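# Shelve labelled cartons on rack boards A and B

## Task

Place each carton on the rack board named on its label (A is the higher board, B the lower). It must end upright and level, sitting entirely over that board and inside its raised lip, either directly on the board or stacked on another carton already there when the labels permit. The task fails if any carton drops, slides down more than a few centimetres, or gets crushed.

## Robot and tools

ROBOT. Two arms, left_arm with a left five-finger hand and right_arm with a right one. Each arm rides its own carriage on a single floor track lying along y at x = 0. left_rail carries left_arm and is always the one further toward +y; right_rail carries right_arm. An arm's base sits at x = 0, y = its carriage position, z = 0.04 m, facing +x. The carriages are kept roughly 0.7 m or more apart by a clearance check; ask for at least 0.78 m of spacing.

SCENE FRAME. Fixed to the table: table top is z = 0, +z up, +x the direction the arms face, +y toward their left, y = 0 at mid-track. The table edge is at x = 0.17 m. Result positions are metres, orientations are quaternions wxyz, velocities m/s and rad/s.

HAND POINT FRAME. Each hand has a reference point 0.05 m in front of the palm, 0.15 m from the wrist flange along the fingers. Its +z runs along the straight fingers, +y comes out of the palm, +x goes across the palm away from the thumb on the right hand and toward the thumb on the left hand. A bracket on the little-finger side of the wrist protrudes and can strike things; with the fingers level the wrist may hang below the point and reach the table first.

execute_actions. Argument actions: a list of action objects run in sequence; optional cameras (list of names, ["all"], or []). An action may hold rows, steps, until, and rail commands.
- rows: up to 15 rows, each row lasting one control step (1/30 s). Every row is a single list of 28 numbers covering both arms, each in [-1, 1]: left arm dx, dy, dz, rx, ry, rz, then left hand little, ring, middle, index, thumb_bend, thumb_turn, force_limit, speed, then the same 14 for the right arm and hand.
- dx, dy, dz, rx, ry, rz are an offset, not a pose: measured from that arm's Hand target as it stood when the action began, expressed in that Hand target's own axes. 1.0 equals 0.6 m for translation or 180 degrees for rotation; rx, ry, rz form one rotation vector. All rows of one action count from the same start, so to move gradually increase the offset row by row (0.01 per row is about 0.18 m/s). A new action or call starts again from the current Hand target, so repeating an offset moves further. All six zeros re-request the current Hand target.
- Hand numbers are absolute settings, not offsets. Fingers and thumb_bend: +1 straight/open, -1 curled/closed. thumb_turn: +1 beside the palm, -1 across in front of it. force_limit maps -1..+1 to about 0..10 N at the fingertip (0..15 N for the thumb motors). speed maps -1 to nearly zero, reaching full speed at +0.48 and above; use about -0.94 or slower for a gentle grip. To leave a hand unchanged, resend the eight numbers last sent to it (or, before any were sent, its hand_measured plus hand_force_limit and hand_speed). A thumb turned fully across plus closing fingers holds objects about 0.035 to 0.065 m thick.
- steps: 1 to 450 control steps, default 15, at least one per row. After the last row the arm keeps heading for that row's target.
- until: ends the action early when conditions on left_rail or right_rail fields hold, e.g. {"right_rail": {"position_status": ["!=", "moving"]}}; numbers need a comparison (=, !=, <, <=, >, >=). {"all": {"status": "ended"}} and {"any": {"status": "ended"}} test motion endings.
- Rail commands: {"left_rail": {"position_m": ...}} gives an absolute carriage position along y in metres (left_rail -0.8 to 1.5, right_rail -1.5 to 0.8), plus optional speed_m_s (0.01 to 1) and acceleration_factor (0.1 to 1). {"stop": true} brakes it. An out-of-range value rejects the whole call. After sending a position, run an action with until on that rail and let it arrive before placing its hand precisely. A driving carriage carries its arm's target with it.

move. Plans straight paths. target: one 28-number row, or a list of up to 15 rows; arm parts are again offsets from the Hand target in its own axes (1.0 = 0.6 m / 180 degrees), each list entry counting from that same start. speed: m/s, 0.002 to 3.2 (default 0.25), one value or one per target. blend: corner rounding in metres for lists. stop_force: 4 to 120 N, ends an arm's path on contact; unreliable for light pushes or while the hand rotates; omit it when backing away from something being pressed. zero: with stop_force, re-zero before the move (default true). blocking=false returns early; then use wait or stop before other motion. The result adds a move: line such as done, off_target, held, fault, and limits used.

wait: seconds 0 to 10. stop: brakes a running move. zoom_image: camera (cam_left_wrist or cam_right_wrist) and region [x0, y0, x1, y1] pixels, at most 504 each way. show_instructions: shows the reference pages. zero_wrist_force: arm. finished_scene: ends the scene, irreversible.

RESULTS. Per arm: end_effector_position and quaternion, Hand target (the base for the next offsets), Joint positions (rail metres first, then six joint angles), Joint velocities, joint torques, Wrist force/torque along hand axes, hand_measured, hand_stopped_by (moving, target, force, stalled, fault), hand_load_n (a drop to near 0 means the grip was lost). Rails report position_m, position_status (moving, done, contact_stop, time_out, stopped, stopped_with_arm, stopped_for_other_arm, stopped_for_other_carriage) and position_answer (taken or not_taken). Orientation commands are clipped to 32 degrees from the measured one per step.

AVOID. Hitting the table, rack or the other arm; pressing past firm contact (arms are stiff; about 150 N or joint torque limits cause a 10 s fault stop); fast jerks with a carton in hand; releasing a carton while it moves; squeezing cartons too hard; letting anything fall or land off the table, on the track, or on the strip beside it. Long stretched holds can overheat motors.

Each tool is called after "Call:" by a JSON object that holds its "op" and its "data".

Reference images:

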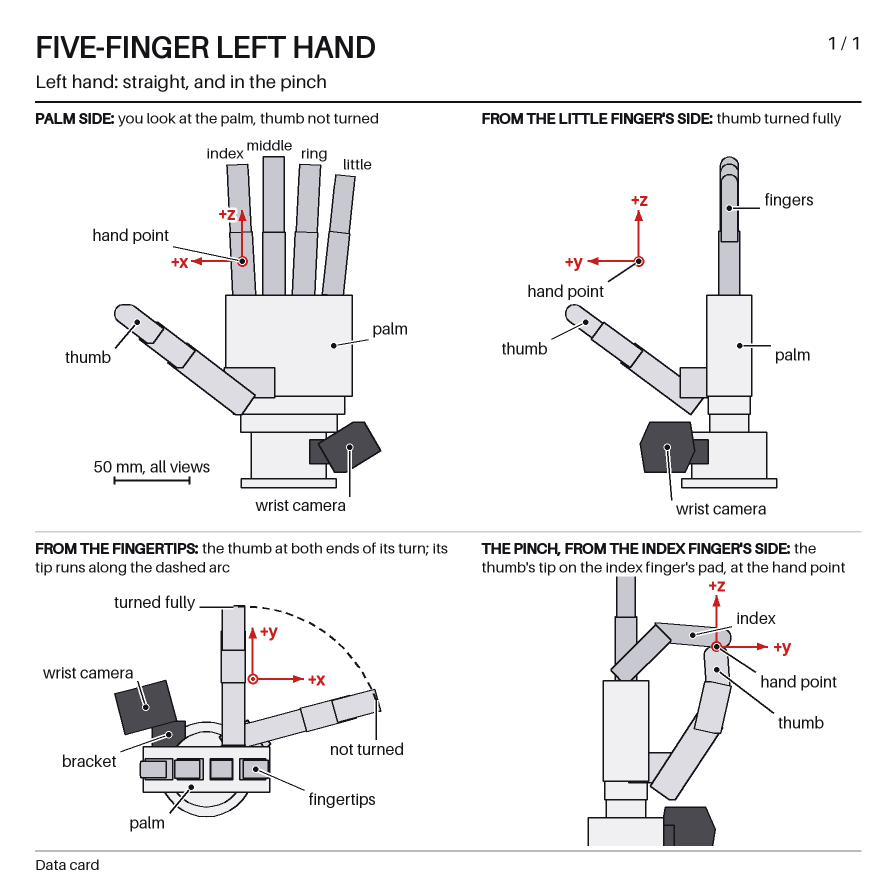

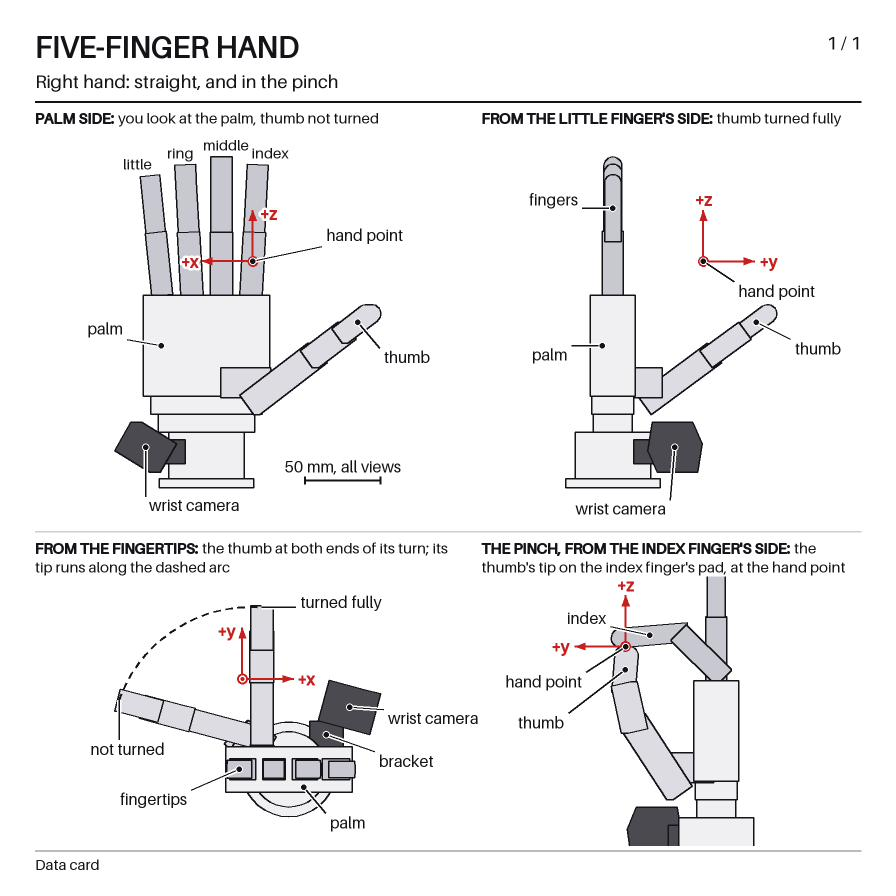

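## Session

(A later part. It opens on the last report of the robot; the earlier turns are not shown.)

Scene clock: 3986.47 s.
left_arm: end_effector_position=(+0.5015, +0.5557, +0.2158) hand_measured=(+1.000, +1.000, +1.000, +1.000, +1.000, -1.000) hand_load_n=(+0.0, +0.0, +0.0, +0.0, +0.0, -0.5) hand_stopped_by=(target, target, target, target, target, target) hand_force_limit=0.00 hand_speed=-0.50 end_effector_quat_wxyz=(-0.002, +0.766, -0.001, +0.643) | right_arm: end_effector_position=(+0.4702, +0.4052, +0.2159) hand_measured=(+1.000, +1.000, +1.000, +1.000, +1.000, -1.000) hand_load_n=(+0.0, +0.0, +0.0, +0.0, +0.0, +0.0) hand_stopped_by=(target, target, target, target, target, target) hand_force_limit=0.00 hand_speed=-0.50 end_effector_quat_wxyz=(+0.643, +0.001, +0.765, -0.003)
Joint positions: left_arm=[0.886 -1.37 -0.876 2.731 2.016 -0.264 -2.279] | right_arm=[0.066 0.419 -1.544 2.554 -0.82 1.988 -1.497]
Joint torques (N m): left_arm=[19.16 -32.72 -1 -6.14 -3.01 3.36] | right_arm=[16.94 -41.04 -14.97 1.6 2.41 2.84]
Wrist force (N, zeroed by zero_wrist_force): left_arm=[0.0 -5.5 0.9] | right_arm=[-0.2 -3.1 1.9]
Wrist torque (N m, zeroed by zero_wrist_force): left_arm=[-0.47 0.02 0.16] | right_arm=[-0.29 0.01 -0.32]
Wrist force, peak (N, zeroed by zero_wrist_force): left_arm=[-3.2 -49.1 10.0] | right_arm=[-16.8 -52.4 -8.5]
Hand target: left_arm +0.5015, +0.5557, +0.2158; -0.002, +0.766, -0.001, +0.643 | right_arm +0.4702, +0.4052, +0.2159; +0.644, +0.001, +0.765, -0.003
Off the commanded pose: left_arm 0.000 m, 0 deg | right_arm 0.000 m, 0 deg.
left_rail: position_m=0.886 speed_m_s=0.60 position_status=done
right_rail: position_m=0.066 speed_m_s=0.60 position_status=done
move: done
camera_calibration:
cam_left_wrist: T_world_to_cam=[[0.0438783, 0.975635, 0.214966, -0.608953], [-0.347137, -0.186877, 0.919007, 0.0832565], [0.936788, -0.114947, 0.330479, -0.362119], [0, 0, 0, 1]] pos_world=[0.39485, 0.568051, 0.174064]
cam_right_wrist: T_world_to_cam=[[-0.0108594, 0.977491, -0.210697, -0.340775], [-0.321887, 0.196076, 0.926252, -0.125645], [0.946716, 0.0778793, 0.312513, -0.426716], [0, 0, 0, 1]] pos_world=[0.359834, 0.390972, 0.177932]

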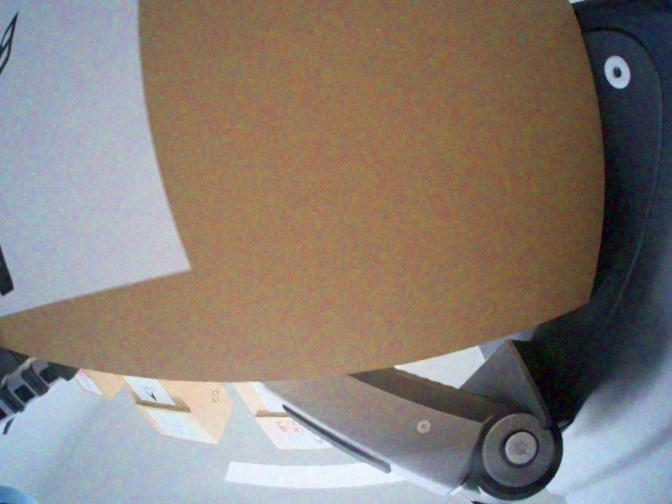

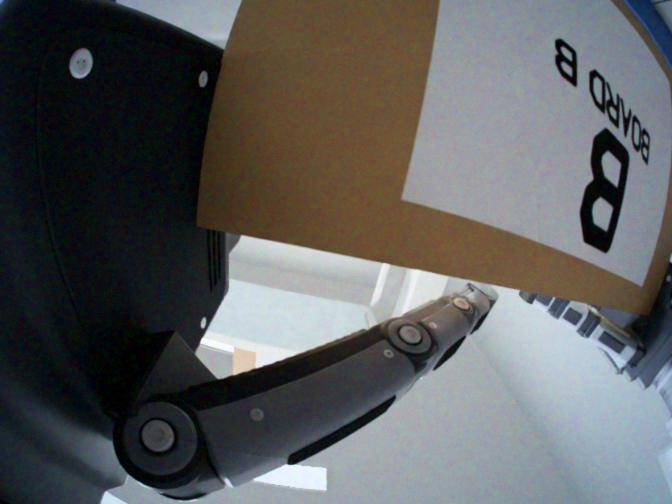

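Call:
{"op": "move", "data": {"target": [0,0.01,0,0,0,0,1,1,1,1,1,-1,0,-0.5,0,0.01,0,0,0,0,1,1,1,1,1,-1,0,-0.5], "speed": 0.004, "stop_force": 32, "zero": false}}

Call:
{"op": "move", "data": {"target": [0.0006,0.0001,0.0034,0,0,0,1,1,1,1,1,-1,0,-0.5,0.0006,0.0001,-0.0034,0,0,0,1,1,1,1,1,-1,0,-0.5], "speed": 0.01}}

Call:
{"op": "move", "data": {"target": [0.00821,0,-0.00145,0,0,0,1,1,1,1,1,-1,0,-0.5,-0.00821,0,-0.00145,0,0,0,1,1,1,1,1,-1,0,-0.5], "speed": 0.02}}

Call:
{"op": "move", "data": {"target": [0,0.01,0,0,0,0,1,1,1,1,1,-1,0,-0.5,0,0.01,0,0,0,0,1,1,1,1,1,-1,0,-0.5], "speed": 0.003, "stop_force": 44, "zero": false, "cameras": ["all"]}}

Scene clock: 3998.40 s.
left_arm: end_effector_position=(+0.5016, +0.5554, +0.2158) hand_measured=(+1.000, +1.000, +1.000, +1.000, +1.000, -1.000) hand_load_n=(+0.0, +0.0, +0.0, +0.0, +0.0, -0.5) hand_stopped_by=(target, target, target, target, target, target) hand_force_limit=0.00 hand_speed=-0.50 end_effector_quat_wxyz=(-0.002, +0.766, -0.001, +0.643) | right_arm: end_effector_position=(+0.4701, +0.4056, +0.2158) hand_measured=(+1.000, +1.000, +1.000, +1.000, +1.000, -1.000) hand_load_n=(+0.0, +0.0, +0.0, +0.0, +0.0, +0.0) hand_stopped_by=(target, target, target, target, target, target) hand_force_limit=0.00 hand_speed=-0.50 end_effector_quat_wxyz=(+0.643, +0.001, +0.765, -0.003)
Joint positions: left_arm=[0.886 -1.37 -0.877 2.731 2.018 -0.264 -2.279] | right_arm=[0.066 0.421 -1.543 2.553 -0.82 1.991 -1.496]
Joint torques (N m): left_arm=[1.66 -36.42 2.68 -5.27 -7.32 3.13] | right_arm=[-5.14 -32.5 -21.03 -4.19 -9.36 -1.13]
Wrist force (N, zeroed by zero_wrist_force): left_arm=[-3.7 -31.7 7.3] | right_arm=[-9.7 -32.7 -3.7]
Wrist torque (N m, zeroed by zero_wrist_force): left_arm=[-2.19 0.46 1.00] | right_arm=[-1.04 0.61 -1.92]
Wrist force, peak (N, zeroed by zero_wrist_force): left_arm=[-3.1 -39.9 5.3] | right_arm=[-11.9 -40.4 -9.1]
Hand target: left_arm +0.5016, +0.5554, +0.2158; -0.002, +0.766, -0.001, +0.643 (not the last commanded pose) | right_arm +0.4701, +0.4056, +0.2159; +0.643, +0.001, +0.765, -0.003 (not the last commanded pose)
Off the commanded pose: left_arm 0.006 m, 0 deg | right_arm 0.006 m, 0 deg.
left_rail: position_m=0.886 speed_m_s=0.60 position_status=done
right_rail: position_m=0.066 speed_m_s=0.60 position_status=done
move: contact (left_arm, right_arm)

Scene clock: 3999.23 s.
left_arm: end_effector_position=(+0.5036, +0.5553, +0.2158) hand_measured=(+1.000, +1.000, +1.000, +1.000, +1.000, -1.000) hand_load_n=(+0.0, +0.0, +0.0, +0.0, +0.0, +0.0) hand_stopped_by=(target, target, target, target, target, target) hand_force_limit=0.00 hand_speed=-0.50 end_effector_quat_wxyz=(-0.002, +0.766, -0.001, +0.643) | right_arm: end_effector_position=(+0.4681, +0.4057, +0.2159) hand_measured=(+1.000, +1.000, +1.000, +1.000, +1.000, -1.000) hand_load_n=(+0.0, +0.0, +0.0, +0.0, +0.0, -0.5) hand_stopped_by=(target, target, target, target, target, target) hand_force_limit=0.00 hand_speed=-0.50 end_effector_quat_wxyz=(+0.643, +0.001, +0.765, -0.003)
Joint positions: left_arm=[0.886 -1.363 -0.875 2.725 2.007 -0.268 -2.263] | right_arm=[0.066 0.424 -1.545 2.555 -0.82 1.994 -1.496]
Joint torques (N m): left_arm=[5.15 -36.56 -17.37 -5.67 -7.35 2.38] | right_arm=[30.89 -37.22 -19.82 0.92 -4.48 2.84]
Wrist force (N, zeroed by zero_wrist_force): left_arm=[-3.8 -36.6 0.9] | right_arm=[-4.2 -31.8 6.2]
Wrist torque (N m, zeroed by zero_wrist_force): left_arm=[-2.89 0.29 1.44] | right_arm=[-1.14 -0.03 -1.53]
Wrist force, peak (N, zeroed by zero_wrist_force): left_arm=[-3.8 -36.6 0.9] | right_arm=[-9.6 -33.1 -3.3]
Hand target: left_arm +0.5037, +0.5553, +0.2158; -0.002, +0.766, -0.001, +0.643 | right_arm +0.4680, +0.4057, +0.2158; +0.643, +0.001, +0.765, -0.003
Off the commanded pose: left_arm 0.000 m, 0 deg | right_arm 0.000 m, 0 deg.
left_rail: position_m=0.886 speed_m_s=0.60 position_status=done
right_rail: position_m=0.066 speed_m_s=0.60 position_status=done
move: done

Scene clock: 4000.07 s.
left_arm: end_effector_position=(+0.5037, +0.5553, +0.2207) hand_measured=(+1.000, +1.000, +1.000, +1.000, +1.000, -1.000) hand_load_n=(+0.0, +0.0, +0.0, +0.0, +0.0, +0.0) hand_stopped_by=(target, target, target, target, target, target) hand_force_limit=0.00 hand_speed=-0.50 end_effector_quat_wxyz=(-0.002, +0.766, -0.001, +0.643) | right_arm: end_effector_position=(+0.4680, +0.4057, +0.2208) hand_measured=(+1.000, +1.000, +1.000, +1.000, +1.000, -1.000) hand_load_n=(+0.0, +0.0, +0.0, +0.0, +0.0, -0.5) hand_stopped_by=(target, target, target, target, target, target) hand_force_limit=0.00 hand_speed=-0.50 end_effector_quat_wxyz=(+0.643, +0.001, +0.765, -0.003)
Joint positions: left_arm=[0.886 -1.363 -0.894 2.728 2.023 -0.269 -2.263] | right_arm=[0.066 0.424 -1.558 2.552 -0.804 1.994 -1.496]
Joint torques (N m): left_arm=[-1.62 -58.58 0.15 0.54 -6.54 -3.43] | right_arm=[32.57 -40.62 -47.11 -2.13 -4.84 3.04]
Wrist force (N, zeroed by zero_wrist_force): left_arm=[-3.0 -34.0 3.1] | right_arm=[5.6 -32.7 4.6]
Wrist torque (N m, zeroed by zero_wrist_force): left_arm=[-2.80 0.30 1.41] | right_arm=[-1.08 -0.18 -1.15]
Wrist force, peak (N, zeroed by zero_wrist_force): left_arm=[-7.6 -35.9 2.4] | right_arm=[1.0 -34.6 4.7]
Hand target: left_arm +0.5037, +0.5553, +0.2208; -0.002, +0.766, -0.001, +0.643 | right_arm +0.4680, +0.4057, +0.2208; +0.643, +0.001, +0.765, -0.003
Off the commanded pose: left_arm 0.000 m, 0 deg | right_arm 0.000 m, 0 deg.
left_rail: position_m=0.886 speed_m_s=0.60 position_status=done
right_rail: position_m=0.066 speed_m_s=0.60 position_status=done
move: done

Scene clock: 4000.80 s.
left_arm: end_effector_position=(+0.5037, +0.5552, +0.2208) hand_measured=(+1.000, +1.000, +1.000, +1.000, +1.000, -1.000) hand_load_n=(+0.0, +0.0, +0.0, +0.0, +0.0, -0.5) hand_stopped_by=(target, target, target, target, target, target) hand_force_limit=0.00 hand_speed=-0.50 end_effector_quat_wxyz=(-0.002, +0.766, -0.001, +0.643) | right_arm: end_effector_position=(+0.4680, +0.4059, +0.2209) hand_measured=(+1.000, +1.000, +1.000, +1.000, +1.000, -1.000) hand_load_n=(+0.0, +0.0, +0.0, +0.0, +0.0, +0.0) hand_stopped_by=(target, target, target, target, target, target) hand_force_limit=0.00 hand_speed=-0.50 end_effector_quat_wxyz=(+0.644, +0.001, +0.765, -0.003)
Joint positions: left_arm=[0.886 -1.363 -0.895 2.728 2.024 -0.269 -2.263] | right_arm=[0.066 0.425 -1.557 2.551 -0.804 1.995 -1.496]
Joint torques (N m): left_arm=[-13.22 -40.41 -11.78 -4.82 -3.51 -0.12] | right_arm=[5.35 -39.84 -32.99 -4.95 -14.01 0.29]
Wrist force (N, zeroed by zero_wrist_force): left_arm=[-2.7 -46.1 3.0] | right_arm=[4.4 -47.6 1.9]
Wrist torque (N m, zeroed by zero_wrist_force): left_arm=[-3.62 0.22 2.12] | right_arm=[-1.37 0.02 -1.83]
Wrist force, peak (N, zeroed by zero_wrist_force): left_arm=[-2.5 -48.2 2.4] | right_arm=[4.9 -48.2 2.9]
Hand target: left_arm +0.5037, +0.5553, +0.2207; -0.002, +0.766, -0.001, +0.643 (not the last commanded pose) | right_arm +0.4680, +0.4059, +0.2209; +0.644, +0.001, +0.765, -0.003 (not the last commanded pose)
Off the commanded pose: left_arm 0.006 m, 0 deg | right_arm 0.006 m, 0 deg.
left_rail: position_m=0.886 speed_m_s=0.60 position_status=done
right_rail: position_m=0.066 speed_m_s=0.60 position_status=done
move: contact (left_arm, right_arm)
camera_calibration:
cam_left_wrist: T_world_to_cam=[[0.0437249, 0.975543, 0.215415, -0.609604], [-0.347036, -0.187363, 0.918946, 0.0795802], [0.936832, -0.114938, 0.330356, -0.365891], [0, 0, 0, 1]] pos_world=[0.39705, 0.567551, 0.179062]
cam_right_wrist: T_world_to_cam=[[-0.0104265, 0.977483, -0.210755, -0.34067], [-0.321814, 0.196272, 0.926236, -0.131241], [0.946745, 0.0774812, 0.312522, -0.426115], [0, 0, 0, 1]] pos_world=[0.357635, 0.391774, 0.182932]

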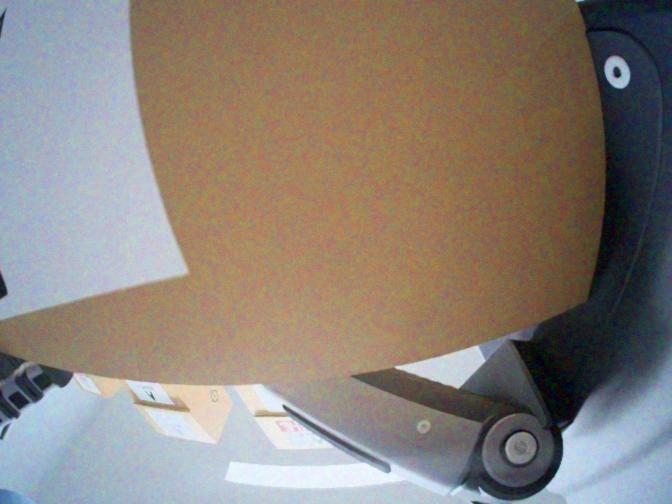

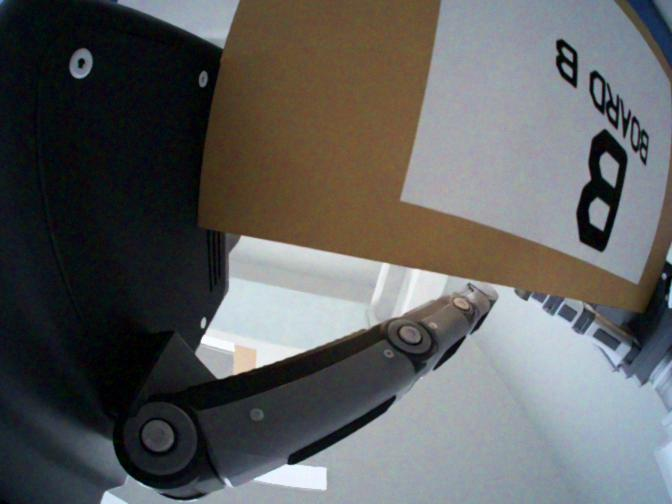

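Call:
{"op": "move", "data": {"target": [-0.00821,0,0.00145,0,0,0,1,1,1,1,1,-1,0,-0.5,0.00837,0,0.00148,0,0,0,1,1,1,1,1,-1,0,-0.5], "speed": 0.02}}

Call:
{"op": "move", "data": {"target": [[0,-0.008,0,0,0,0,1,1,1,1,1,-1,0,-0.5,0,-0.008,0,0,0,0,1,1,1,1,1,-1,0,-0.5],[-0.0029,-0.01,-0.0164,0,0,0,1,1,1,1,1,-1,0,-0.5,-0.0072,-0.01,0.0410,0,0,0,1,1,1,1,1,-1,0,-0.5]], "speed": [0.01,0.03]}}

Call:
{"op": "move", "data": {"target": [0,0.04,0,0,0,0,1,1,1,1,1,-1,0,-0.5,0,0.04,0,0,0,0,1,1,1,1,1,-1,0,-0.5], "speed": 0.008, "stop_force": 32, "cameras": ["all"]}}

Scene clock: 4012.50 s.
left_arm: end_effector_position=(+0.5037, +0.5553, +0.2158) hand_measured=(+1.000, +1.000, +1.000, +1.000, +1.000, -1.000) hand_load_n=(+0.0, +0.0, +0.5, +0.0, +0.0, +0.0) hand_stopped_by=(target, target, target, target, target, target) hand_force_limit=0.00 hand_speed=-0.50 end_effector_quat_wxyz=(-0.002, +0.766, -0.001, +0.643) | right_arm: end_effector_position=(+0.4680, +0.4059, +0.2159) hand_measured=(+1.000, +1.000, +1.000, +1.000, +1.000, -1.000) hand_load_n=(+0.0, +0.0, +0.0, +0.0, +0.0, +0.0) hand_stopped_by=(target, target, target, target, target, target) hand_force_limit=0.00 hand_speed=-0.50 end_effector_quat_wxyz=(+0.644, +0.001, +0.765, -0.003)
Joint positions: left_arm=[0.886 -1.363 -0.876 2.725 2.007 -0.269 -2.264] | right_arm=[0.066 0.425 -1.545 2.555 -0.82 1.995 -1.496]
Joint torques (N m): left_arm=[-10.66 -30.13 -22.32 -2.33 -5.37 2.76] | right_arm=[0.89 -8.64 -25.43 -3.94 -11.72 -0.38]
Wrist force (N, zeroed by zero_wrist_force): left_arm=[13.6 -46.7 -2.1] | right_arm=[-12.9 -48.1 -5.7]
Wrist torque (N m, zeroed by zero_wrist_force): left_arm=[-3.48 -1.09 2.86] | right_arm=[-1.11 0.73 -2.58]
Wrist force, peak (N, zeroed by zero_wrist_force): left_arm=[13.6 -46.7 -2.1] | right_arm=[-13.1 -48.5 -7.3]
Hand target: left_arm +0.5037, +0.5553, +0.2157; -0.002, +0.766, -0.001, +0.643 | right_arm +0.4680, +0.4059, +0.2158; +0.644, +0.001, +0.765, -0.003
Off the commanded pose: left_arm 0.000 m, 0 deg | right_arm 0.000 m, 0 deg.
left_rail: position_m=0.886 speed_m_s=0.60 position_status=done
right_rail: position_m=0.066 speed_m_s=0.60 position_status=done
move: done

Scene clock: 4014.50 s.
left_arm: end_effector_position=(+0.4937, +0.5613, +0.2158) hand_measured=(+1.000, +1.000, +1.000, +1.000, +1.000, -1.000) hand_load_n=(+0.0, +0.0, +0.0, +0.0, +0.0, -0.5) hand_stopped_by=(target, target, target, target, target, target) hand_force_limit=0.00 hand_speed=-0.50 end_effector_quat_wxyz=(-0.002, +0.766, -0.001, +0.643) | right_arm: end_effector_position=(+0.4929, +0.3998, +0.2158) hand_measured=(+1.000, +1.000, +1.000, +1.000, +1.000, -1.000) hand_load_n=(+0.0, +0.0, +0.0, +0.0, +0.0, -0.5) hand_stopped_by=(target, target, target, target, target, target) hand_force_limit=0.00 hand_speed=-0.50 end_effector_quat_wxyz=(+0.644, +0.001, +0.765, -0.003)
Joint positions: left_arm=[0.886 -1.391 -0.876 2.76 2.044 -0.248 -2.338] | right_arm=[0.066 0.374 -1.528 2.536 -0.823 1.945 -1.506]
Joint torques (N m): left_arm=[-19.19 -57.67 18.24 -0.41 5.38 -3.4] | right_arm=[-14.56 -17.14 -33.82 -3.12 -2.82 -2.33]
Wrist force (N, zeroed by zero_wrist_force): left_arm=[-1.7 -0.5 2.5] | right_arm=[-2.3 -1.0 0.9]
Wrist torque (N m, zeroed by zero_wrist_force): left_arm=[-0.22 0.39 0.12] | right_arm=[-0.20 0.39 -0.21]
Wrist force, peak (N, zeroed by zero_wrist_force): left_arm=[14.2 -46.3 -1.5] | right_arm=[-12.8 -48.0 -5.8]
Hand target: left_arm +0.4937, +0.5613, +0.2158; -0.002, +0.766, -0.001, +0.643 | right_arm +0.4930, +0.3998, +0.2158; +0.644, +0.001, +0.765, -0.003
Off the commanded pose: left_arm 0.000 m, 0 deg | right_arm 0.000 m, 0 deg.
left_rail: position_m=0.886 speed_m_s=0.60 position_status=done
right_rail: position_m=0.066 speed_m_s=0.60 position_status=done
move: done

Scene clock: 4016.43 s.
left_arm: end_effector_position=(+0.4937, +0.5555, +0.2157) hand_measured=(+1.000, +1.000, +1.000, +1.000, +1.000, -1.000) hand_load_n=(+0.5, +0.0, +0.0, +0.0, +0.0, -0.5) hand_stopped_by=(target, target, target, target, target, target) hand_force_limit=0.00 hand_speed=-0.50 end_effector_quat_wxyz=(-0.002, +0.766, -0.001, +0.643) | right_arm: end_effector_position=(+0.4930, +0.4055, +0.2158) hand_measured=(+1.000, +1.000, +1.000, +1.000, +1.000, -1.000) hand_load_n=(+0.0, +0.0, +0.0, +0.0, +0.0, +0.0) hand_stopped_by=(target, target, target, target, target, target) hand_force_limit=0.00 hand_speed=-0.50 end_effector_quat_wxyz=(+0.643, +0.001, +0.765, -0.003)
Joint positions: left_arm=[0.886 -1.395 -0.885 2.753 2.07 -0.246 -2.347] | right_arm=[0.066 0.391 -1.519 2.527 -0.821 1.962 -1.502]
Joint torques (N m): left_arm=[0.35 -36.81 -0.5 -6.15 -6.34 2.82] | right_arm=[3.48 -35.32 -18.04 -3.5 -12.7 -1.31]
Wrist force (N, zeroed by zero_wrist_force): left_arm=[-10.8 -35.8 0.8] | right_arm=[-12.5 -40.0 4.0]
Wrist torque (N m, zeroed by zero_wrist_force): left_arm=[-2.42 0.85 1.16] | right_arm=[-1.36 0.60 -2.23]
Wrist force, peak (N, zeroed by zero_wrist_force): left_arm=[-8.3 -46.6 -3.1] | right_arm=[-13.6 -46.1 0.1]
Hand target: left_arm +0.4937, +0.5555, +0.2157; -0.002, +0.766, -0.001, +0.643 (not the last commanded pose) | right_arm +0.4930, +0.4055, +0.2158; +0.643, +0.001, +0.765, -0.003 (not the last commanded pose)
Off the commanded pose: left_arm 0.018 m, 0 deg | right_arm 0.018 m, 0 deg.
left_rail: position_m=0.886 speed_m_s=0.60 position_status=done
right_rail: position_m=0.066 speed_m_s=0.60 position_status=done
move: contact (left_arm, right_arm)
camera_calibration:
cam_left_wrist: T_world_to_cam=[[0.0436445, 0.975451, 0.215848, -0.608353], [-0.347189, -0.187778, 0.918803, 0.081174], [0.936779, -0.115041, 0.330471, -0.354744], [0, 0, 0, 1]] pos_world=[0.38705, 0.567851, 0.173961]
cam_right_wrist: T_world_to_cam=[[-0.0100068, 0.97747, -0.210837, -0.341235], [-0.321654, 0.196495, 0.926244, -0.118543], [0.946804, 0.0770854, 0.312441, -0.448013], [0, 0, 0, 1]] pos_world=[0.382636, 0.391375, 0.177832]

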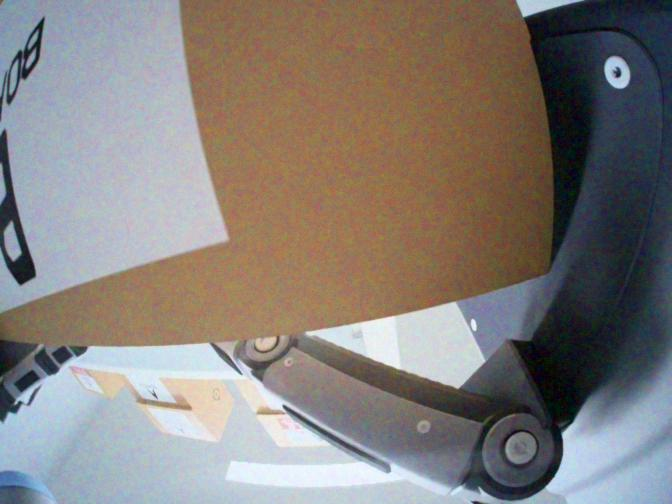

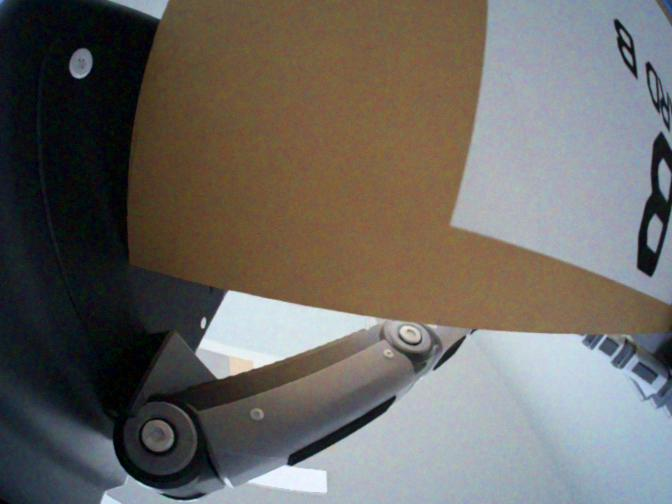

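Call:
{"op": "move", "data": {"target": [0.00821,0,-0.00145,0,0,0,1,1,1,1,1,-1,0,-0.5,-0.00821,0,-0.00145,0,0,0,1,1,1,1,1,-1,0,-0.5], "speed": 0.02}}

Call:
{"op": "move", "data": {"target": [0,0.01,0,0,0,0,1,1,1,1,1,-1,0,-0.5,0,0.01,0,0,0,0,1,1,1,1,1,-1,0,-0.5], "speed": 0.003, "stop_force": 44, "zero": false}}

Call:
{"op": "execute_actions", "data": {"actions": [{"rows":[[0,0,0,0,0,0,0.6,0.6,0.6,1,1,-1,-0.2,-0.9,0,0,0,0,0,0,0.6,0.6,0.6,1,1,-1,-0.2,-0.9]],"steps":60}]}}

Call:
{"op": "move", "data": {"target": [0.01313,0,-0.00231,0,0,0,0.6,0.6,0.6,1,1,-1,-0.2,-0.9,-0.01313,0,-0.00231,0,0,0,0.6,0.6,0.6,1,1,-1,-0.2,-0.9], "speed": 0.02, "cameras": ["all"]}}

Scene clock: 4029.50 s.
left_arm: end_effector_position=(+0.4938, +0.5555, +0.2207) hand_measured=(+1.000, +1.000, +1.000, +1.000, +1.000, -1.000) hand_load_n=(+0.0, +0.0, +0.0, +0.0, +0.0, -0.5) hand_stopped_by=(target, target, target, target, target, target) hand_force_limit=0.00 hand_speed=-0.50 end_effector_quat_wxyz=(-0.002, +0.766, -0.001, +0.643) | right_arm: end_effector_position=(+0.4930, +0.4055, +0.2208) hand_measured=(+1.000, +1.000, +1.000, +1.000, +1.000, -1.000) hand_load_n=(+0.0, +0.0, +0.0, +0.0, +0.0, +0.0) hand_stopped_by=(target, target, target, target, target, target) hand_force_limit=0.00 hand_speed=-0.50 end_effector_quat_wxyz=(+0.643, +0.001, +0.765, -0.003)
Joint positions: left_arm=[0.886 -1.394 -0.905 2.756 2.087 -0.246 -2.347] | right_arm=[0.066 0.391 -1.531 2.524 -0.806 1.962 -1.502]
Joint torques (N m): left_arm=[-3.33 -58.12 1.25 0.15 -5.85 -3.47] | right_arm=[22.92 -49.62 -44.46 -1.66 -5.56 -0.69]
Wrist force (N, zeroed by zero_wrist_force): left_arm=[-3.0 -31.4 0.2] | right_arm=[4.9 -31.3 6.9]
Wrist torque (N m, zeroed by zero_wrist_force): left_arm=[-2.08 0.25 1.26] | right_arm=[-1.26 -0.04 -1.21]
Wrist force, peak (N, zeroed by zero_wrist_force): left_arm=[-11.1 -36.2 0.9] | right_arm=[-12.4 -40.4 4.1]
Hand target: left_arm +0.4937, +0.5555, +0.2207; -0.002, +0.766, -0.001, +0.643 | right_arm +0.4930, +0.4055, +0.2208; +0.643, +0.001, +0.765, -0.003
Off the commanded pose: left_arm 0.000 m, 0 deg | right_arm 0.000 m, 0 deg.
left_rail: position_m=0.886 speed_m_s=0.60 position_status=done
right_rail: position_m=0.066 speed_m_s=0.60 position_status=done
move: done

Scene clock: 4030.23 s.
left_arm: end_effector_position=(+0.4938, +0.5553, +0.2207) hand_measured=(+1.000, +1.000, +1.000, +1.000, +1.000, -1.000) hand_load_n=(+0.5, +0.0, +0.0, +0.0, +0.0, -0.5) hand_stopped_by=(target, target, target, target, target, target) hand_force_limit=0.00 hand_speed=-0.50 end_effector_quat_wxyz=(-0.002, +0.766, -0.001, +0.643) | right_arm: end_effector_position=(+0.4930, +0.4058, +0.2209) hand_measured=(+1.000, +1.000, +1.000, +1.000, +1.000, -1.000) hand_load_n=(+0.0, +0.0, +0.0, +0.0, +0.0, +0.0) hand_stopped_by=(target, target, target, target, target, target) hand_force_limit=0.00 hand_speed=-0.50 end_effector_quat_wxyz=(+0.644, +0.001, +0.765, -0.003)
Joint positions: left_arm=[0.886 -1.394 -0.906 2.756 2.088 -0.246 -2.347] | right_arm=[0.066 0.392 -1.531 2.523 -0.805 1.963 -1.502]
Joint torques (N m): left_arm=[-15.95 -33.48 -10.26 -5.11 -2.96 0.35] | right_arm=[7.58 -44.1 -30.24 -4.71 -14.58 -0.67]
Wrist force (N, zeroed by zero_wrist_force): left_arm=[-4.5 -48.9 -0.8] | right_arm=[4.1 -49.9 7.7]
Wrist torque (N m, zeroed by zero_wrist_force): left_arm=[-3.15 0.28 2.03] | right_arm=[-1.86 0.01 -2.05]
Wrist force, peak (N, zeroed by zero_wrist_force): left_arm=[-4.0 -50.2 -1.2] | right_arm=[4.5 -51.1 8.0]
Hand target: left_arm +0.4938, +0.5554, +0.2207; -0.003, +0.766, -0.001, +0.643 (not the last commanded pose) | right_arm +0.4930, +0.4057, +0.2209; +0.644, +0.001, +0.765, -0.003 (not the last commanded pose)
Off the commanded pose: left_arm 0.006 m, 0 deg | right_arm 0.006 m, 0 deg.
left_rail: position_m=0.886 speed_m_s=0.60 position_status=done
right_rail: position_m=0.066 speed_m_s=0.60 position_status=done
move: contact (left_arm, right_arm)

Scene clock: 4032.43 s.
left_arm: end_effector_position=(+0.4938, +0.5554, +0.2207) hand_measured=(+0.816, +0.844, +0.862, +1.000, +1.000, -1.000) hand_load_n=(+6.5, +8.5, +4.5, +0.0, +0.0, +0.0) hand_stopped_by=(force, force, force, target, target, target) hand_force_limit=-0.20 hand_speed=-0.90 end_effector_quat_wxyz=(-0.003, +0.766, -0.001, +0.643) | right_arm: end_effector_position=(+0.4930, +0.4057, +0.2209) hand_measured=(+0.854, +0.880, +0.890, +1.000, +1.000, -1.000) hand_load_n=(+5.5, +4.0, +6.0, +0.0, +0.0, -0.5) hand_stopped_by=(force, force, force, target, target, target) hand_force_limit=-0.20 hand_speed=-0.90 end_effector_quat_wxyz=(+0.644, +0.001, +0.765, -0.003)
Joint positions: left_arm=[0.886 -1.394 -0.905 2.756 2.088 -0.246 -2.347] | right_arm=[0.066 0.392 -1.531 2.523 -0.805 1.963 -1.502]
Joint torques (N m): left_arm=[-0.59 -35.93 -8.28 -4.74 -6.77 1.74] | right_arm=[8.7 -45.24 -34.45 -6.56 -10.59 -1.43]
Wrist force (N, zeroed by zero_wrist_force): left_arm=[-3.4 -45.9 0.7] | right_arm=[4.6 -45.5 6.6]
Wrist torque (N m, zeroed by zero_wrist_force): left_arm=[-1.68 0.29 1.99] | right_arm=[-0.60 -0.03 -1.83]
Wrist force, peak (N, zeroed by zero_wrist_force): left_arm=[-4.4 -48.3 -0.3] | right_arm=[3.9 -49.8 7.4]
Hand target: left_arm +0.4938, +0.5554, +0.2207; -0.003, +0.766, -0.001, +0.643 | right_arm +0.4930, +0.4057, +0.2209; +0.644, +0.001, +0.765, -0.003
Off the commanded pose: left_arm 0.000 m, 0 deg | right_arm 0.000 m, 0 deg.
left_rail: position_m=0.886 speed_m_s=0.60 position_status=done
right_rail: position_m=0.066 speed_m_s=0.60 position_status=done

Scene clock: 4033.37 s.
left_arm: end_effector_position=(+0.4938, +0.5554, +0.2287) hand_measured=(+0.816, +0.844, +0.862, +1.000, +1.000, -1.000) hand_load_n=(+6.5, +8.0, +4.0, +0.0, +0.0, +0.0) hand_stopped_by=(force, force, force, target, target, target) hand_force_limit=-0.20 hand_speed=-0.90 end_effector_quat_wxyz=(-0.003, +0.766, -0.001, +0.643) | right_arm: end_effector_position=(+0.4930, +0.4057, +0.2288) hand_measured=(+0.854, +0.880, +0.890, +1.000, +1.000, -1.000) hand_load_n=(+5.5, +4.0, +6.0, +0.0, +0.0, +0.0) hand_stopped_by=(force, force, force, target, target, target) hand_force_limit=-0.20 hand_speed=-0.90 end_effector_quat_wxyz=(+0.644, +0.001, +0.765, -0.003)
Joint positions: left_arm=[0.886 -1.394 -0.939 2.759 2.117 -0.246 -2.347] | right_arm=[0.066 0.392 -1.55 2.518 -0.781 1.963 -1.502]
Joint torques (N m): left_arm=[-22.01 -59.45 -7.04 -0.4 -6.55 -3.79] | right_arm=[39.35 -48.76 -49.33 -2.89 -8.16 -0.17]
Wrist force (N, zeroed by zero_wrist_force): left_arm=[-9.6 -44.2 -0.5] | right_arm=[5.5 -43.6 7.1]
Wrist torque (N m, zeroed by zero_wrist_force): left_arm=[-1.56 -0.08 1.65] | right_arm=[-0.54 0.35 -1.70]
Wrist force, peak (N, zeroed by zero_wrist_force): left_arm=[-7.0 -45.9 -0.4] | right_arm=[4.2 -45.7 6.8]
Hand target: left_arm +0.4938, +0.5554, +0.2287; -0.003, +0.766, -0.001, +0.643 | right_arm +0.4930, +0.4058, +0.2289; +0.644, +0.001, +0.765, -0.003
Off the commanded pose: left_arm 0.000 m, 0 deg | right_arm 0.000 m, 0 deg.
left_rail: position_m=0.886 speed_m_s=0.60 position_status=done
right_rail: position_m=0.066 speed_m_s=0.60 position_status=done
move: done
camera_calibration:
cam_left_wrist: T_world_to_cam=[[0.0436684, 0.975404, 0.216056, -0.611065], [-0.347214, -0.187963, 0.918756, 0.0694616], [0.936769, -0.115138, 0.330466, -0.359051], [0, 0, 0, 1]] pos_world=[0.38715, 0.567751, 0.18686]
cam_right_wrist: T_world_to_cam=[[-0.00973839, 0.977448, -0.210951, -0.338762], [-0.321706, 0.196683, 0.926186, -0.130666], [0.94679, 0.0768838, 0.312535, -0.452023], [0, 0, 0, 1]] pos_world=[0.382636, 0.391576, 0.190832]

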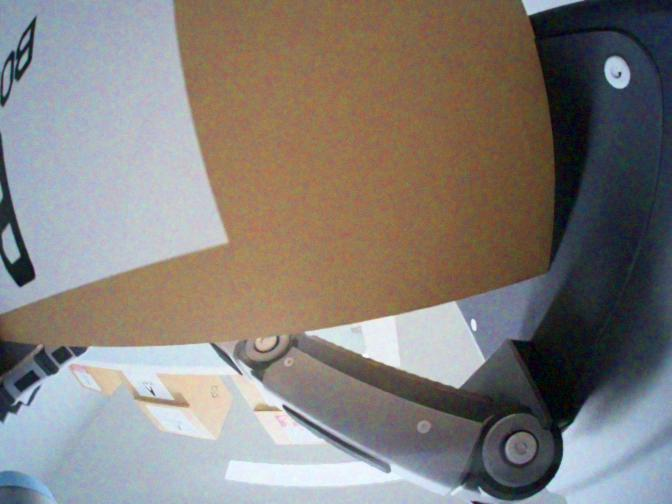

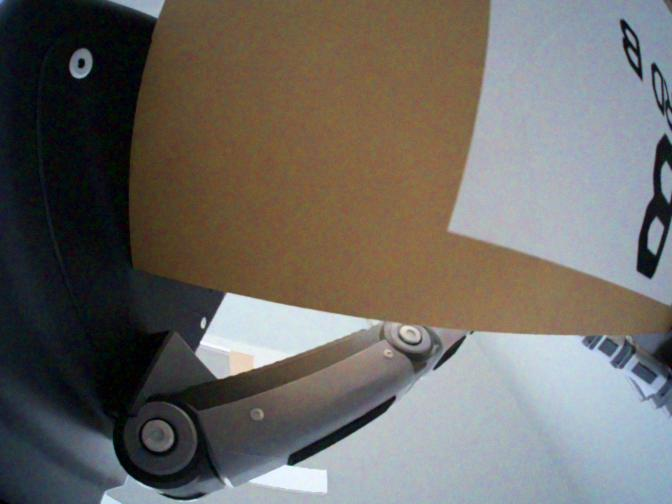

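Call:
{"op": "move", "data": {"target": [0.0821,-0.0001,-0.01447,0,0,0,0.6,0.6,0.6,1,1,-1,-0.2,-0.9,-0.0821,-0.0001,-0.01447,0,0,0,0.6,0.6,0.6,1,1,-1,-0.2,-0.9], "speed": 0.05}}

Scene clock: 4052.77 s.
left_arm: end_effector_position=(+0.4938, +0.5552, +0.2787) hand_measured=(+0.816, +0.844, +0.862, +1.000, +1.000, -1.000) hand_load_n=(+6.5, +7.5, +3.5, +0.0, +0.0, +0.0) hand_stopped_by=(force, force, force, target, target, target) hand_force_limit=-0.20 hand_speed=-0.90 end_effector_quat_wxyz=(-0.003, +0.766, -0.001, +0.643) | right_arm: end_effector_position=(+0.4929, +0.4059, +0.2789) hand_measured=(+0.854, +0.880, +0.890, +1.000, +1.000, -1.000) hand_load_n=(+6.0, +4.5, +6.5, +0.0, +0.0, +0.0) hand_stopped_by=(force, force, force, target, target, target) hand_force_limit=-0.20 hand_speed=-0.90 end_effector_quat_wxyz=(+0.644, +0.001, +0.765, -0.003)
Joint positions: left_arm=[0.886 -1.394 -1.159 2.772 2.324 -0.246 -2.346] | right_arm=[0.066 0.393 -1.656 2.478 -0.635 1.964 -1.502]
Joint torques (N m): left_arm=[-43.94 -49.18 -24.33 -0.08 -2.34 -3.92] | right_arm=[35.79 -42.76 -55.67 -3.28 -13.38 3.16]
Wrist force (N, zeroed by zero_wrist_force): left_arm=[-9.2 -57.5 -2.6] | right_arm=[5.6 -56.0 9.2]
Wrist torque (N m, zeroed by zero_wrist_force): left_arm=[-2.42 -0.28 2.26] | right_arm=[-0.88 0.19 -2.16]
Wrist force, peak (N, zeroed by zero_wrist_force): left_arm=[-9.2 -57.5 -2.6] | right_arm=[5.6 -56.0 9.2]
Hand target: left_arm +0.4938, +0.5552, +0.2787; -0.003, +0.766, -0.001, +0.643 | right_arm +0.4929, +0.4059, +0.2789; +0.644, +0.001, +0.765, -0.003
Off the commanded pose: left_arm 0.000 m, 0 deg | right_arm 0.000 m, 0 deg.
left_rail: position_m=0.886 speed_m_s=0.60 position_status=done
right_rail: position_m=0.066 speed_m_s=0.60 position_status=done
move: done

Call:
{"op": "move", "data": {"target": [0.0821,-0.0004,-0.01447,0,0,0,0.6,0.6,0.6,1,1,-1,-0.2,-0.9,-0.0821,-0.0004,-0.01447,0,0,0,0.6,0.6,0.6,1,1,-1,-0.2,-0.9], "speed": 0.05}}

Call:
{"op": "move", "data": {"target": [0.0821,-0.0002,-0.01447,0,0,0,0.6,0.6,0.6,1,1,-1,-0.2,-0.9,-0.0821,-0.0002,-0.01447,0,0,0,0.6,0.6,0.6,1,1,-1,-0.2,-0.9], "speed": 0.05}}

Scene clock: 4063.23 s.
left_arm: end_effector_position=(+0.4939, +0.5552, +0.3287) hand_measured=(+0.816, +0.844, +0.862, +1.000, +1.000, -1.000) hand_load_n=(+6.0, +7.5, +3.0, +0.0, +0.0, +0.0) hand_stopped_by=(force, force, force, target, target, target) hand_force_limit=-0.20 hand_speed=-0.90 end_effector_quat_wxyz=(-0.002, +0.766, -0.001, +0.643) | right_arm: end_effector_position=(+0.4928, +0.4058, +0.3289) hand_measured=(+0.854, +0.882, +0.890, +1.000, +1.000, -1.000) hand_load_n=(+6.0, +4.5, +7.5, +0.0, +0.0, +0.0) hand_stopped_by=(force, force, force, target, target, target) hand_force_limit=-0.20 hand_speed=-0.90 end_effector_quat_wxyz=(+0.644, +0.001, +0.765, -0.003)
Joint positions: left_arm=[0.886 -1.394 -1.383 2.766 2.553 -0.246 -2.345] | right_arm=[0.066 0.393 -1.744 2.43 -0.499 1.964 -1.502]
Joint torques (N m): left_arm=[-43.14 -38.42 -33.02 0.11 -1.96 -3.94] | right_arm=[12.02 -35.6 -59.89 -2.96 -13.55 2.69]
Wrist force (N, zeroed by zero_wrist_force): left_arm=[-10.2 -54.1 -2.4] | right_arm=[5.0 -53.4 9.0]
Wrist torque (N m, zeroed by zero_wrist_force): left_arm=[-2.27 0.05 2.12] | right_arm=[-0.88 0.47 -2.01]
Wrist force, peak (N, zeroed by zero_wrist_force): left_arm=[-10.0 -58.9 -2.3] | right_arm=[5.6 -57.4 9.2]
Hand target: left_arm +0.4938, +0.5552, +0.3287; -0.003, +0.766, -0.001, +0.643 | right_arm +0.4928, +0.4058, +0.3289; +0.644, +0.001, +0.765, -0.003
Off the commanded pose: left_arm 0.000 m, 0 deg | right_arm 0.000 m, 0 deg.
left_rail: position_m=0.886 speed_m_s=0.60 position_status=done
right_rail: position_m=0.066 speed_m_s=0.60 position_status=done
move: done

Scene clock: 4064.97 s.
left_arm: end_effector_position=(+0.4939, +0.5551, +0.3787) hand_measured=(+0.816, +0.844, +0.862, +1.000, +1.000, -1.000) hand_load_n=(+6.0, +7.0, +3.0, +0.0, +0.0, -0.5) hand_stopped_by=(force, force, force, target, target, target) hand_force_limit=-0.20 hand_speed=-0.90 end_effector_quat_wxyz=(-0.002, +0.766, -0.001, +0.643) | right_arm: end_effector_position=(+0.4927, +0.4059, +0.3789) hand_measured=(+0.854, +0.882, +0.890, +1.000, +1.000, -1.000) hand_load_n=(+5.5, +4.5, +7.5, +0.0, +0.0, -0.5) hand_stopped_by=(force, force, force, target, target, target) hand_force_limit=-0.20 hand_speed=-0.90 end_effector_quat_wxyz=(+0.644, +0.001, +0.765, -0.003)
Joint positions: left_arm=[0.886 -1.394 -1.589 2.741 2.784 -0.246 -2.345] | right_arm=[0.066 0.393 -1.815 2.373 -0.372 1.964 -1.502]
Joint torques (N m): left_arm=[-45.17 -27.05 -60.18 0.67 -2.66 -4.3] | right_arm=[39.15 -32.58 -61.41 -3.52 -12.78 3.09]
Wrist force (N, zeroed by zero_wrist_force): left_arm=[-10.2 -59.7 -3.1] | right_arm=[4.6 -58.0 9.4]
Wrist torque (N m, zeroed by zero_wrist_force): left_arm=[-2.67 -0.02 2.35] | right_arm=[-0.91 0.43 -2.21]
Wrist force, peak (N, zeroed by zero_wrist_force): left_arm=[-10.2 -59.7 -3.1] | right_arm=[4.6 -58.0 9.4]
Hand target: left_arm +0.4938, +0.5550, +0.3788; -0.003, +0.766, -0.001, +0.643 | right_arm +0.4927, +0.4059, +0.3789; +0.644, +0.001, +0.765, -0.003
Off the commanded pose: left_arm 0.000 m, 0 deg | right_arm 0.000 m, 0 deg.
left_rail: position_m=0.886 speed_m_s=0.60 position_status=done
right_rail: position_m=0.066 speed_m_s=0.60 position_status=done
move: done

Call:
{"op": "move", "data": {"target": [0.0809,-0.0004,-0.01425,0,0,0,0.6,0.6,0.6,1,1,-1,-0.2,-0.9,-0.0807,-0.0004,-0.01422,0,0,0,0.6,0.6,0.6,1,1,-1,-0.2,-0.9], "speed": 0.05}}

Call:
{"op": "move", "data": {"target": [0,0.1664,0,0,0,0,0.6,0.6,0.6,1,1,-1,-0.2,-0.9,0,-0.1668,0,0,0,0,0.6,0.6,0.6,1,1,-1,-0.2,-0.9], "speed": 0.06, "cameras": ["all"]}}

Scene clock: 4073.47 s.
left_arm: end_effector_position=(+0.4939, +0.5551, +0.4280) hand_measured=(+0.816, +0.844, +0.862, +1.000, +1.000, -1.000) hand_load_n=(+6.0, +7.0, +2.5, +0.0, +0.0, -0.5) hand_stopped_by=(force, force, force, target, target, target) hand_force_limit=-0.20 hand_speed=-0.90 end_effector_quat_wxyz=(-0.002, +0.766, -0.001, +0.643) | right_arm: end_effector_position=(+0.4926, +0.4058, +0.4281) hand_measured=(+0.854, +0.882, +0.890, +1.000, +1.000, -1.000) hand_load_n=(+5.5, +5.0, +7.5, +0.0, +0.0, -0.5) hand_stopped_by=(force, force, force, target, target, target) hand_force_limit=-0.20 hand_speed=-0.90 end_effector_quat_wxyz=(+0.644, +0.001, +0.765, -0.003)
Joint positions: left_arm=[0.886 -1.394 -1.76 2.701 2.995 -0.246 -2.345] | right_arm=[0.066 0.393 -1.868 2.311 -0.256 1.964 -1.502]
Joint torques (N m): left_arm=[-43.67 -18.1 -63.73 -0.24 -2.22 -4.18] | right_arm=[10.29 -28.18 -63.02 -3.56 -15.85 2.48]
Wrist force (N, zeroed by zero_wrist_force): left_arm=[-10.7 -57.5 -3.4] | right_arm=[4.6 -55.4 10.0]
Wrist torque (N m, zeroed by zero_wrist_force): left_arm=[-2.57 0.01 2.27] | right_arm=[-0.79 0.46 -2.05]
Wrist force, peak (N, zeroed by zero_wrist_force): left_arm=[-10.3 -64.2 -2.8] | right_arm=[5.3 -62.4 9.8]
Hand target: left_arm +0.4938, +0.5550, +0.4281; -0.003, +0.766, -0.001, +0.643 | right_arm +0.4926, +0.4058, +0.4281; +0.644, +0.001, +0.765, -0.003
Off the commanded pose: left_arm 0.000 m, 0 deg | right_arm 0.000 m, 0 deg.
left_rail: position_m=0.886 speed_m_s=0.60 position_status=done
right_rail: position_m=0.066 speed_m_s=0.60 position_status=done
move: done

Scene clock: 4075.70 s.
left_arm: end_effector_position=(+0.4940, +0.4552, +0.4276) hand_measured=(+0.816, +0.844, +0.862, +1.000, +1.000, -1.000) hand_load_n=(+2.5, +4.0, +1.0, +0.0, +0.0, +0.0) hand_stopped_by=(force, force, force, target, target, target) hand_force_limit=-0.20 hand_speed=-0.90 end_effector_quat_wxyz=(-0.003, +0.766, -0.001, +0.643) | right_arm: end_effector_position=(+0.4920, +0.3058, +0.4285) hand_measured=(+0.854, +0.882, +0.890, +1.000, +1.000, -1.000) hand_load_n=(+8.0, +6.5, +9.0, +0.0, +0.0, +0.0) hand_stopped_by=(force, force, force, target, target, target) hand_force_limit=-0.20 hand_speed=-0.90 end_effector_quat_wxyz=(+0.644, +0.001, +0.765, -0.003)
Joint positions: left_arm=[0.886 -1.438 -1.634 2.567 3.144 -0.218 -2.49] | right_arm=[0.066 0.032 -2.056 2.414 -0.185 1.608 -1.568]
Joint torques (N m): left_arm=[-40.24 -3.42 -65.26 -0.24 -0.54 -3.81] | right_arm=[9.92 -16.98 -39.86 -0.22 -18.53 -1.48]
Wrist force (N, zeroed by zero_wrist_force): left_arm=[-8.1 -60.0 -8.1] | right_arm=[6.2 -58.6 15.3]
Wrist torque (N m, zeroed by zero_wrist_force): left_arm=[-3.17 -0.16 2.31] | right_arm=[-0.79 0.39 -2.33]
Wrist force, peak (N, zeroed by zero_wrist_force): left_arm=[-8.5 -73.6 -7.9] | right_arm=[6.0 -72.3 15.1]
Hand target: left_arm +0.4940, +0.4552, +0.4276; -0.003, +0.766, -0.001, +0.643 | right_arm +0.4921, +0.3058, +0.4285; +0.644, +0.001, +0.765, -0.003
Off the commanded pose: left_arm 0.000 m, 0 deg | right_arm 0.000 m, 0 deg.
left_rail: position_m=0.886 speed_m_s=0.60 position_status=done
right_rail: position_m=0.066 speed_m_s=0.60 position_status=done
move: done
camera_calibration:
cam_left_wrist: T_world_to_cam=[[0.0436684, 0.975404, 0.216056, -0.556312], [-0.347214, -0.187963, 0.918756, -0.132043], [0.936769, -0.115138, 0.330466, -0.436505], [0, 0, 0, 1]] pos_world=[0.38735, 0.467551, 0.38576]
cam_right_wrist: T_world_to_cam=[[-0.00973839, 0.977448, -0.210951, -0.199019], [-0.321706, 0.196683, 0.926186, -0.296206], [0.94679, 0.0768838, 0.312535, -0.505778], [0, 0, 0, 1]] pos_world=[0.381636, 0.291676, 0.390432]

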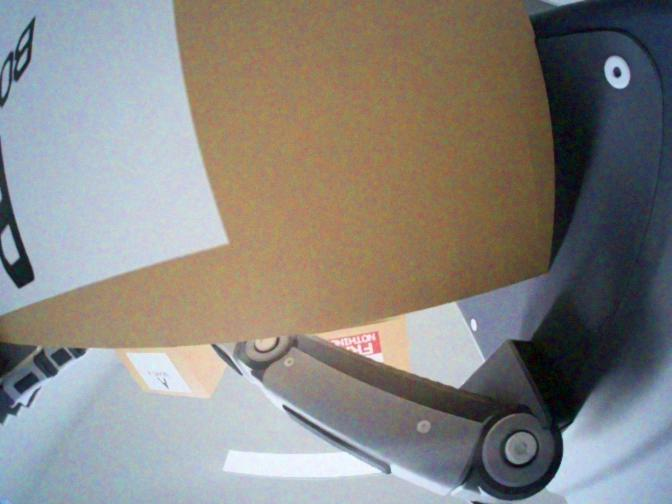

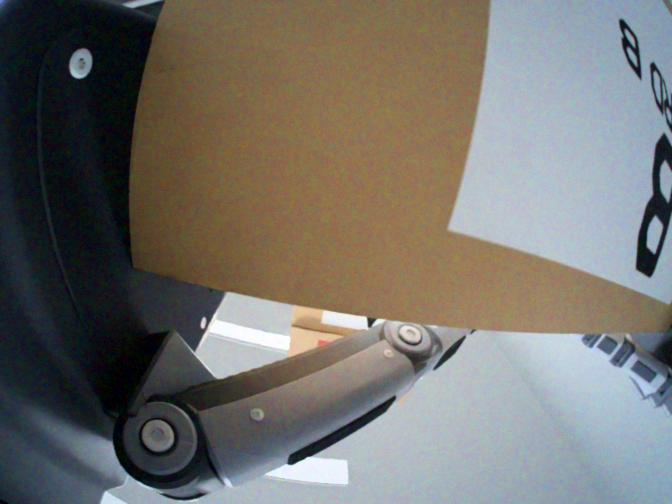

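Call:
{"op": "move", "data": {"target": [0.0008,0.1664,0,0,0,0,0.6,0.6,0.6,1,1,-1,-0.2,-0.9,0.0006,-0.1670,0,0,0,0,0.6,0.6,0.6,1,1,-1,-0.2,-0.9], "speed": 0.06}}

Scene clock: 4082.10 s.
left_arm: end_effector_position=(+0.4943, +0.3553, +0.4275) hand_measured=(+0.816, +0.844, +0.862, +1.000, +1.000, -1.000) hand_load_n=(+0.5, +1.0, +0.0, +0.0, +0.0, -0.5) hand_stopped_by=(force, force, force, target, target, target) hand_force_limit=-0.20 hand_speed=-0.90 end_effector_quat_wxyz=(-0.003, +0.766, -0.001, +0.643) | right_arm: end_effector_position=(+0.4914, +0.2056, +0.4285) hand_measured=(+0.854, +0.882, +0.892, +1.000, +1.000, -1.000) hand_load_n=(+10.0, +8.5, +11.5, +0.0, +0.0, +0.0) hand_stopped_by=(force, force, force, target, target, target) hand_force_limit=-0.20 hand_speed=-0.90 end_effector_quat_wxyz=(+0.644, +0.001, +0.765, -0.003)
Joint positions: left_arm=[0.886 -1.464 -1.512 2.417 3.276 -0.203 -2.595] | right_arm=[0.066 -0.477 -2.216 2.479 -0.07 1.108 -1.662]
Joint torques (N m): left_arm=[-34.3 -16.6 -62.2 -1.17 1.8 -3.59] | right_arm=[6.75 -13.14 -32.86 4.38 -17.01 -1.78]
Wrist force (N, zeroed by zero_wrist_force): left_arm=[-8.3 -52.7 -10.6] | right_arm=[7.1 -51.5 16.7]
Wrist torque (N m, zeroed by zero_wrist_force): left_arm=[-3.13 -0.04 1.93] | right_arm=[-0.25 0.39 -2.07]
Wrist force, peak (N, zeroed by zero_wrist_force): left_arm=[-8.0 -77.0 -10.0] | right_arm=[7.5 -75.4 16.7]
Hand target: left_arm +0.4943, +0.3553, +0.4275; -0.003, +0.766, -0.001, +0.643 | right_arm +0.4914, +0.2056, +0.4285; +0.644, +0.001, +0.765, -0.003
Off the commanded pose: left_arm 0.000 m, 0 deg | right_arm 0.000 m, 0 deg.
left_rail: position_m=0.886 speed_m_s=0.60 position_status=done
right_rail: position_m=0.066 speed_m_s=0.60 position_status=done
move: done

Call:
{"op": "move", "data": {"target": [0.0314,0,0.1734,0,0,0,0.6,0.6,0.6,1,1,-1,-0.2,-0.9,-0.0306,0,0.1783,0,0,0,0.6,0.6,0.6,1,1,-1,-0.2,-0.9], "speed": 0.05, "cameras": ["all"]}}

Scene clock: 4093.87 s.
left_arm: end_effector_position=(+0.6000, +0.3556, +0.4280) hand_measured=(+0.816, +0.844, +0.862, +1.000, +1.000, -1.000) hand_load_n=(+12.0, +10.0, +2.0, +0.0, +0.0, +0.0) hand_stopped_by=(force, force, force, target, target, target) hand_force_limit=-0.20 hand_speed=-0.90 end_effector_quat_wxyz=(-0.003, +0.766, -0.001, +0.643) | right_arm: end_effector_position=(+0.5999, +0.2049, +0.4282) hand_measured=(+0.852, +0.880, +0.890, +1.000, +1.000, -1.000) hand_load_n=(+0.0, +1.0, +3.5, +0.0, +0.0, +0.0) hand_stopped_by=(force, force, force, target, target, target) hand_force_limit=-0.20 hand_speed=-0.90 end_effector_quat_wxyz=(+0.644, +0.001, +0.765, -0.003)
Joint positions: left_arm=[0.886 -1.265 -1.302 2.268 2.71 -0.349 -2.073] | right_arm=[0.066 -0.298 -1.914 2.34 -0.245 1.283 -1.626]
Joint torques (N m): left_arm=[7.29 -40.35 -45.98 -7.23 -6.27 2.73] | right_arm=[24.47 -6.85 -53.06 -4.03 -1.72 2.76]
Wrist force (N, zeroed by zero_wrist_force): left_arm=[-9.8 -18.9 7.1] | right_arm=[4.7 -17.4 -1.5]
Wrist torque (N m, zeroed by zero_wrist_force): left_arm=[-0.07 -0.11 0.60] | right_arm=[-0.01 0.33 -0.61]
Wrist force, peak (N, zeroed by zero_wrist_force): left_arm=[-8.5 -52.4 -10.6] | right_arm=[6.9 -51.2 16.6]
Hand target: left_arm +0.6001, +0.3556, +0.4280; -0.003, +0.766, -0.001, +0.643 | right_arm +0.5999, +0.2049, +0.4282; +0.644, +0.001, +0.765, -0.003
Off the commanded pose: left_arm 0.000 m, 0 deg | right_arm 0.000 m, 0 deg.
left_rail: position_m=0.886 speed_m_s=0.60 position_status=done
right_rail: position_m=0.066 speed_m_s=0.60 position_status=done
move: done
camera_calibration:
cam_left_wrist: T_world_to_cam=[[0.0435939, 0.975413, 0.216028, -0.463855], [-0.347078, -0.187979, 0.918804, -0.1145], [0.936823, -0.115033, 0.330349, -0.547456], [0, 0, 0, 1]] pos_world=[0.49335, 0.367951, 0.38626]
cam_right_wrist: T_world_to_cam=[[-0.00973839, 0.977448, -0.210951, -0.0993861], [-0.321706, 0.196683, 0.926186, -0.241463], [0.94679, 0.0768838, 0.312535, -0.600116], [0, 0, 0, 1]] pos_world=[0.489536, 0.190776, 0.390232]

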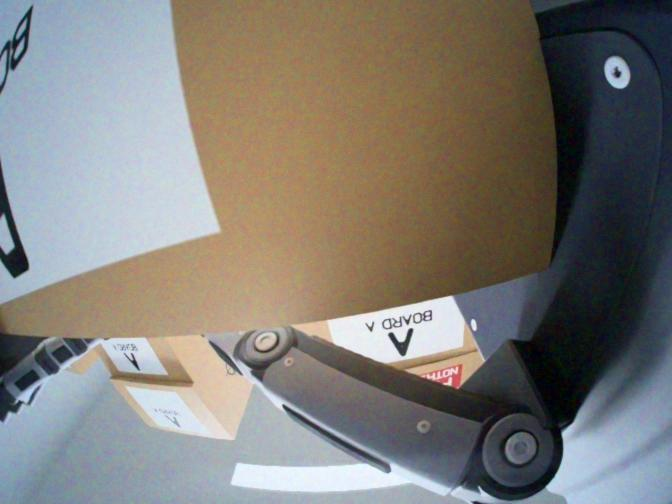

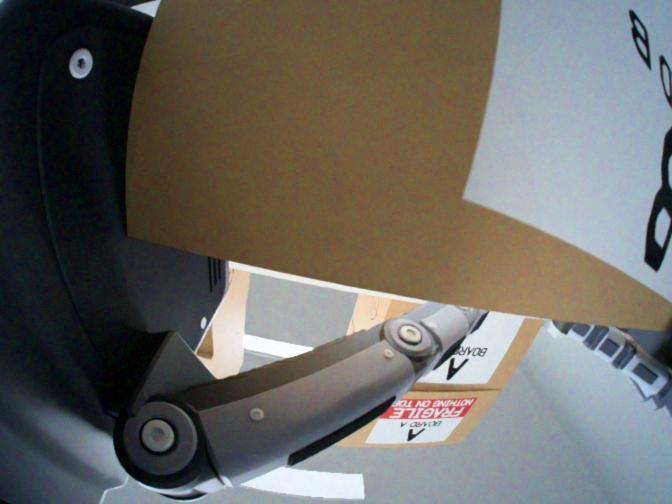

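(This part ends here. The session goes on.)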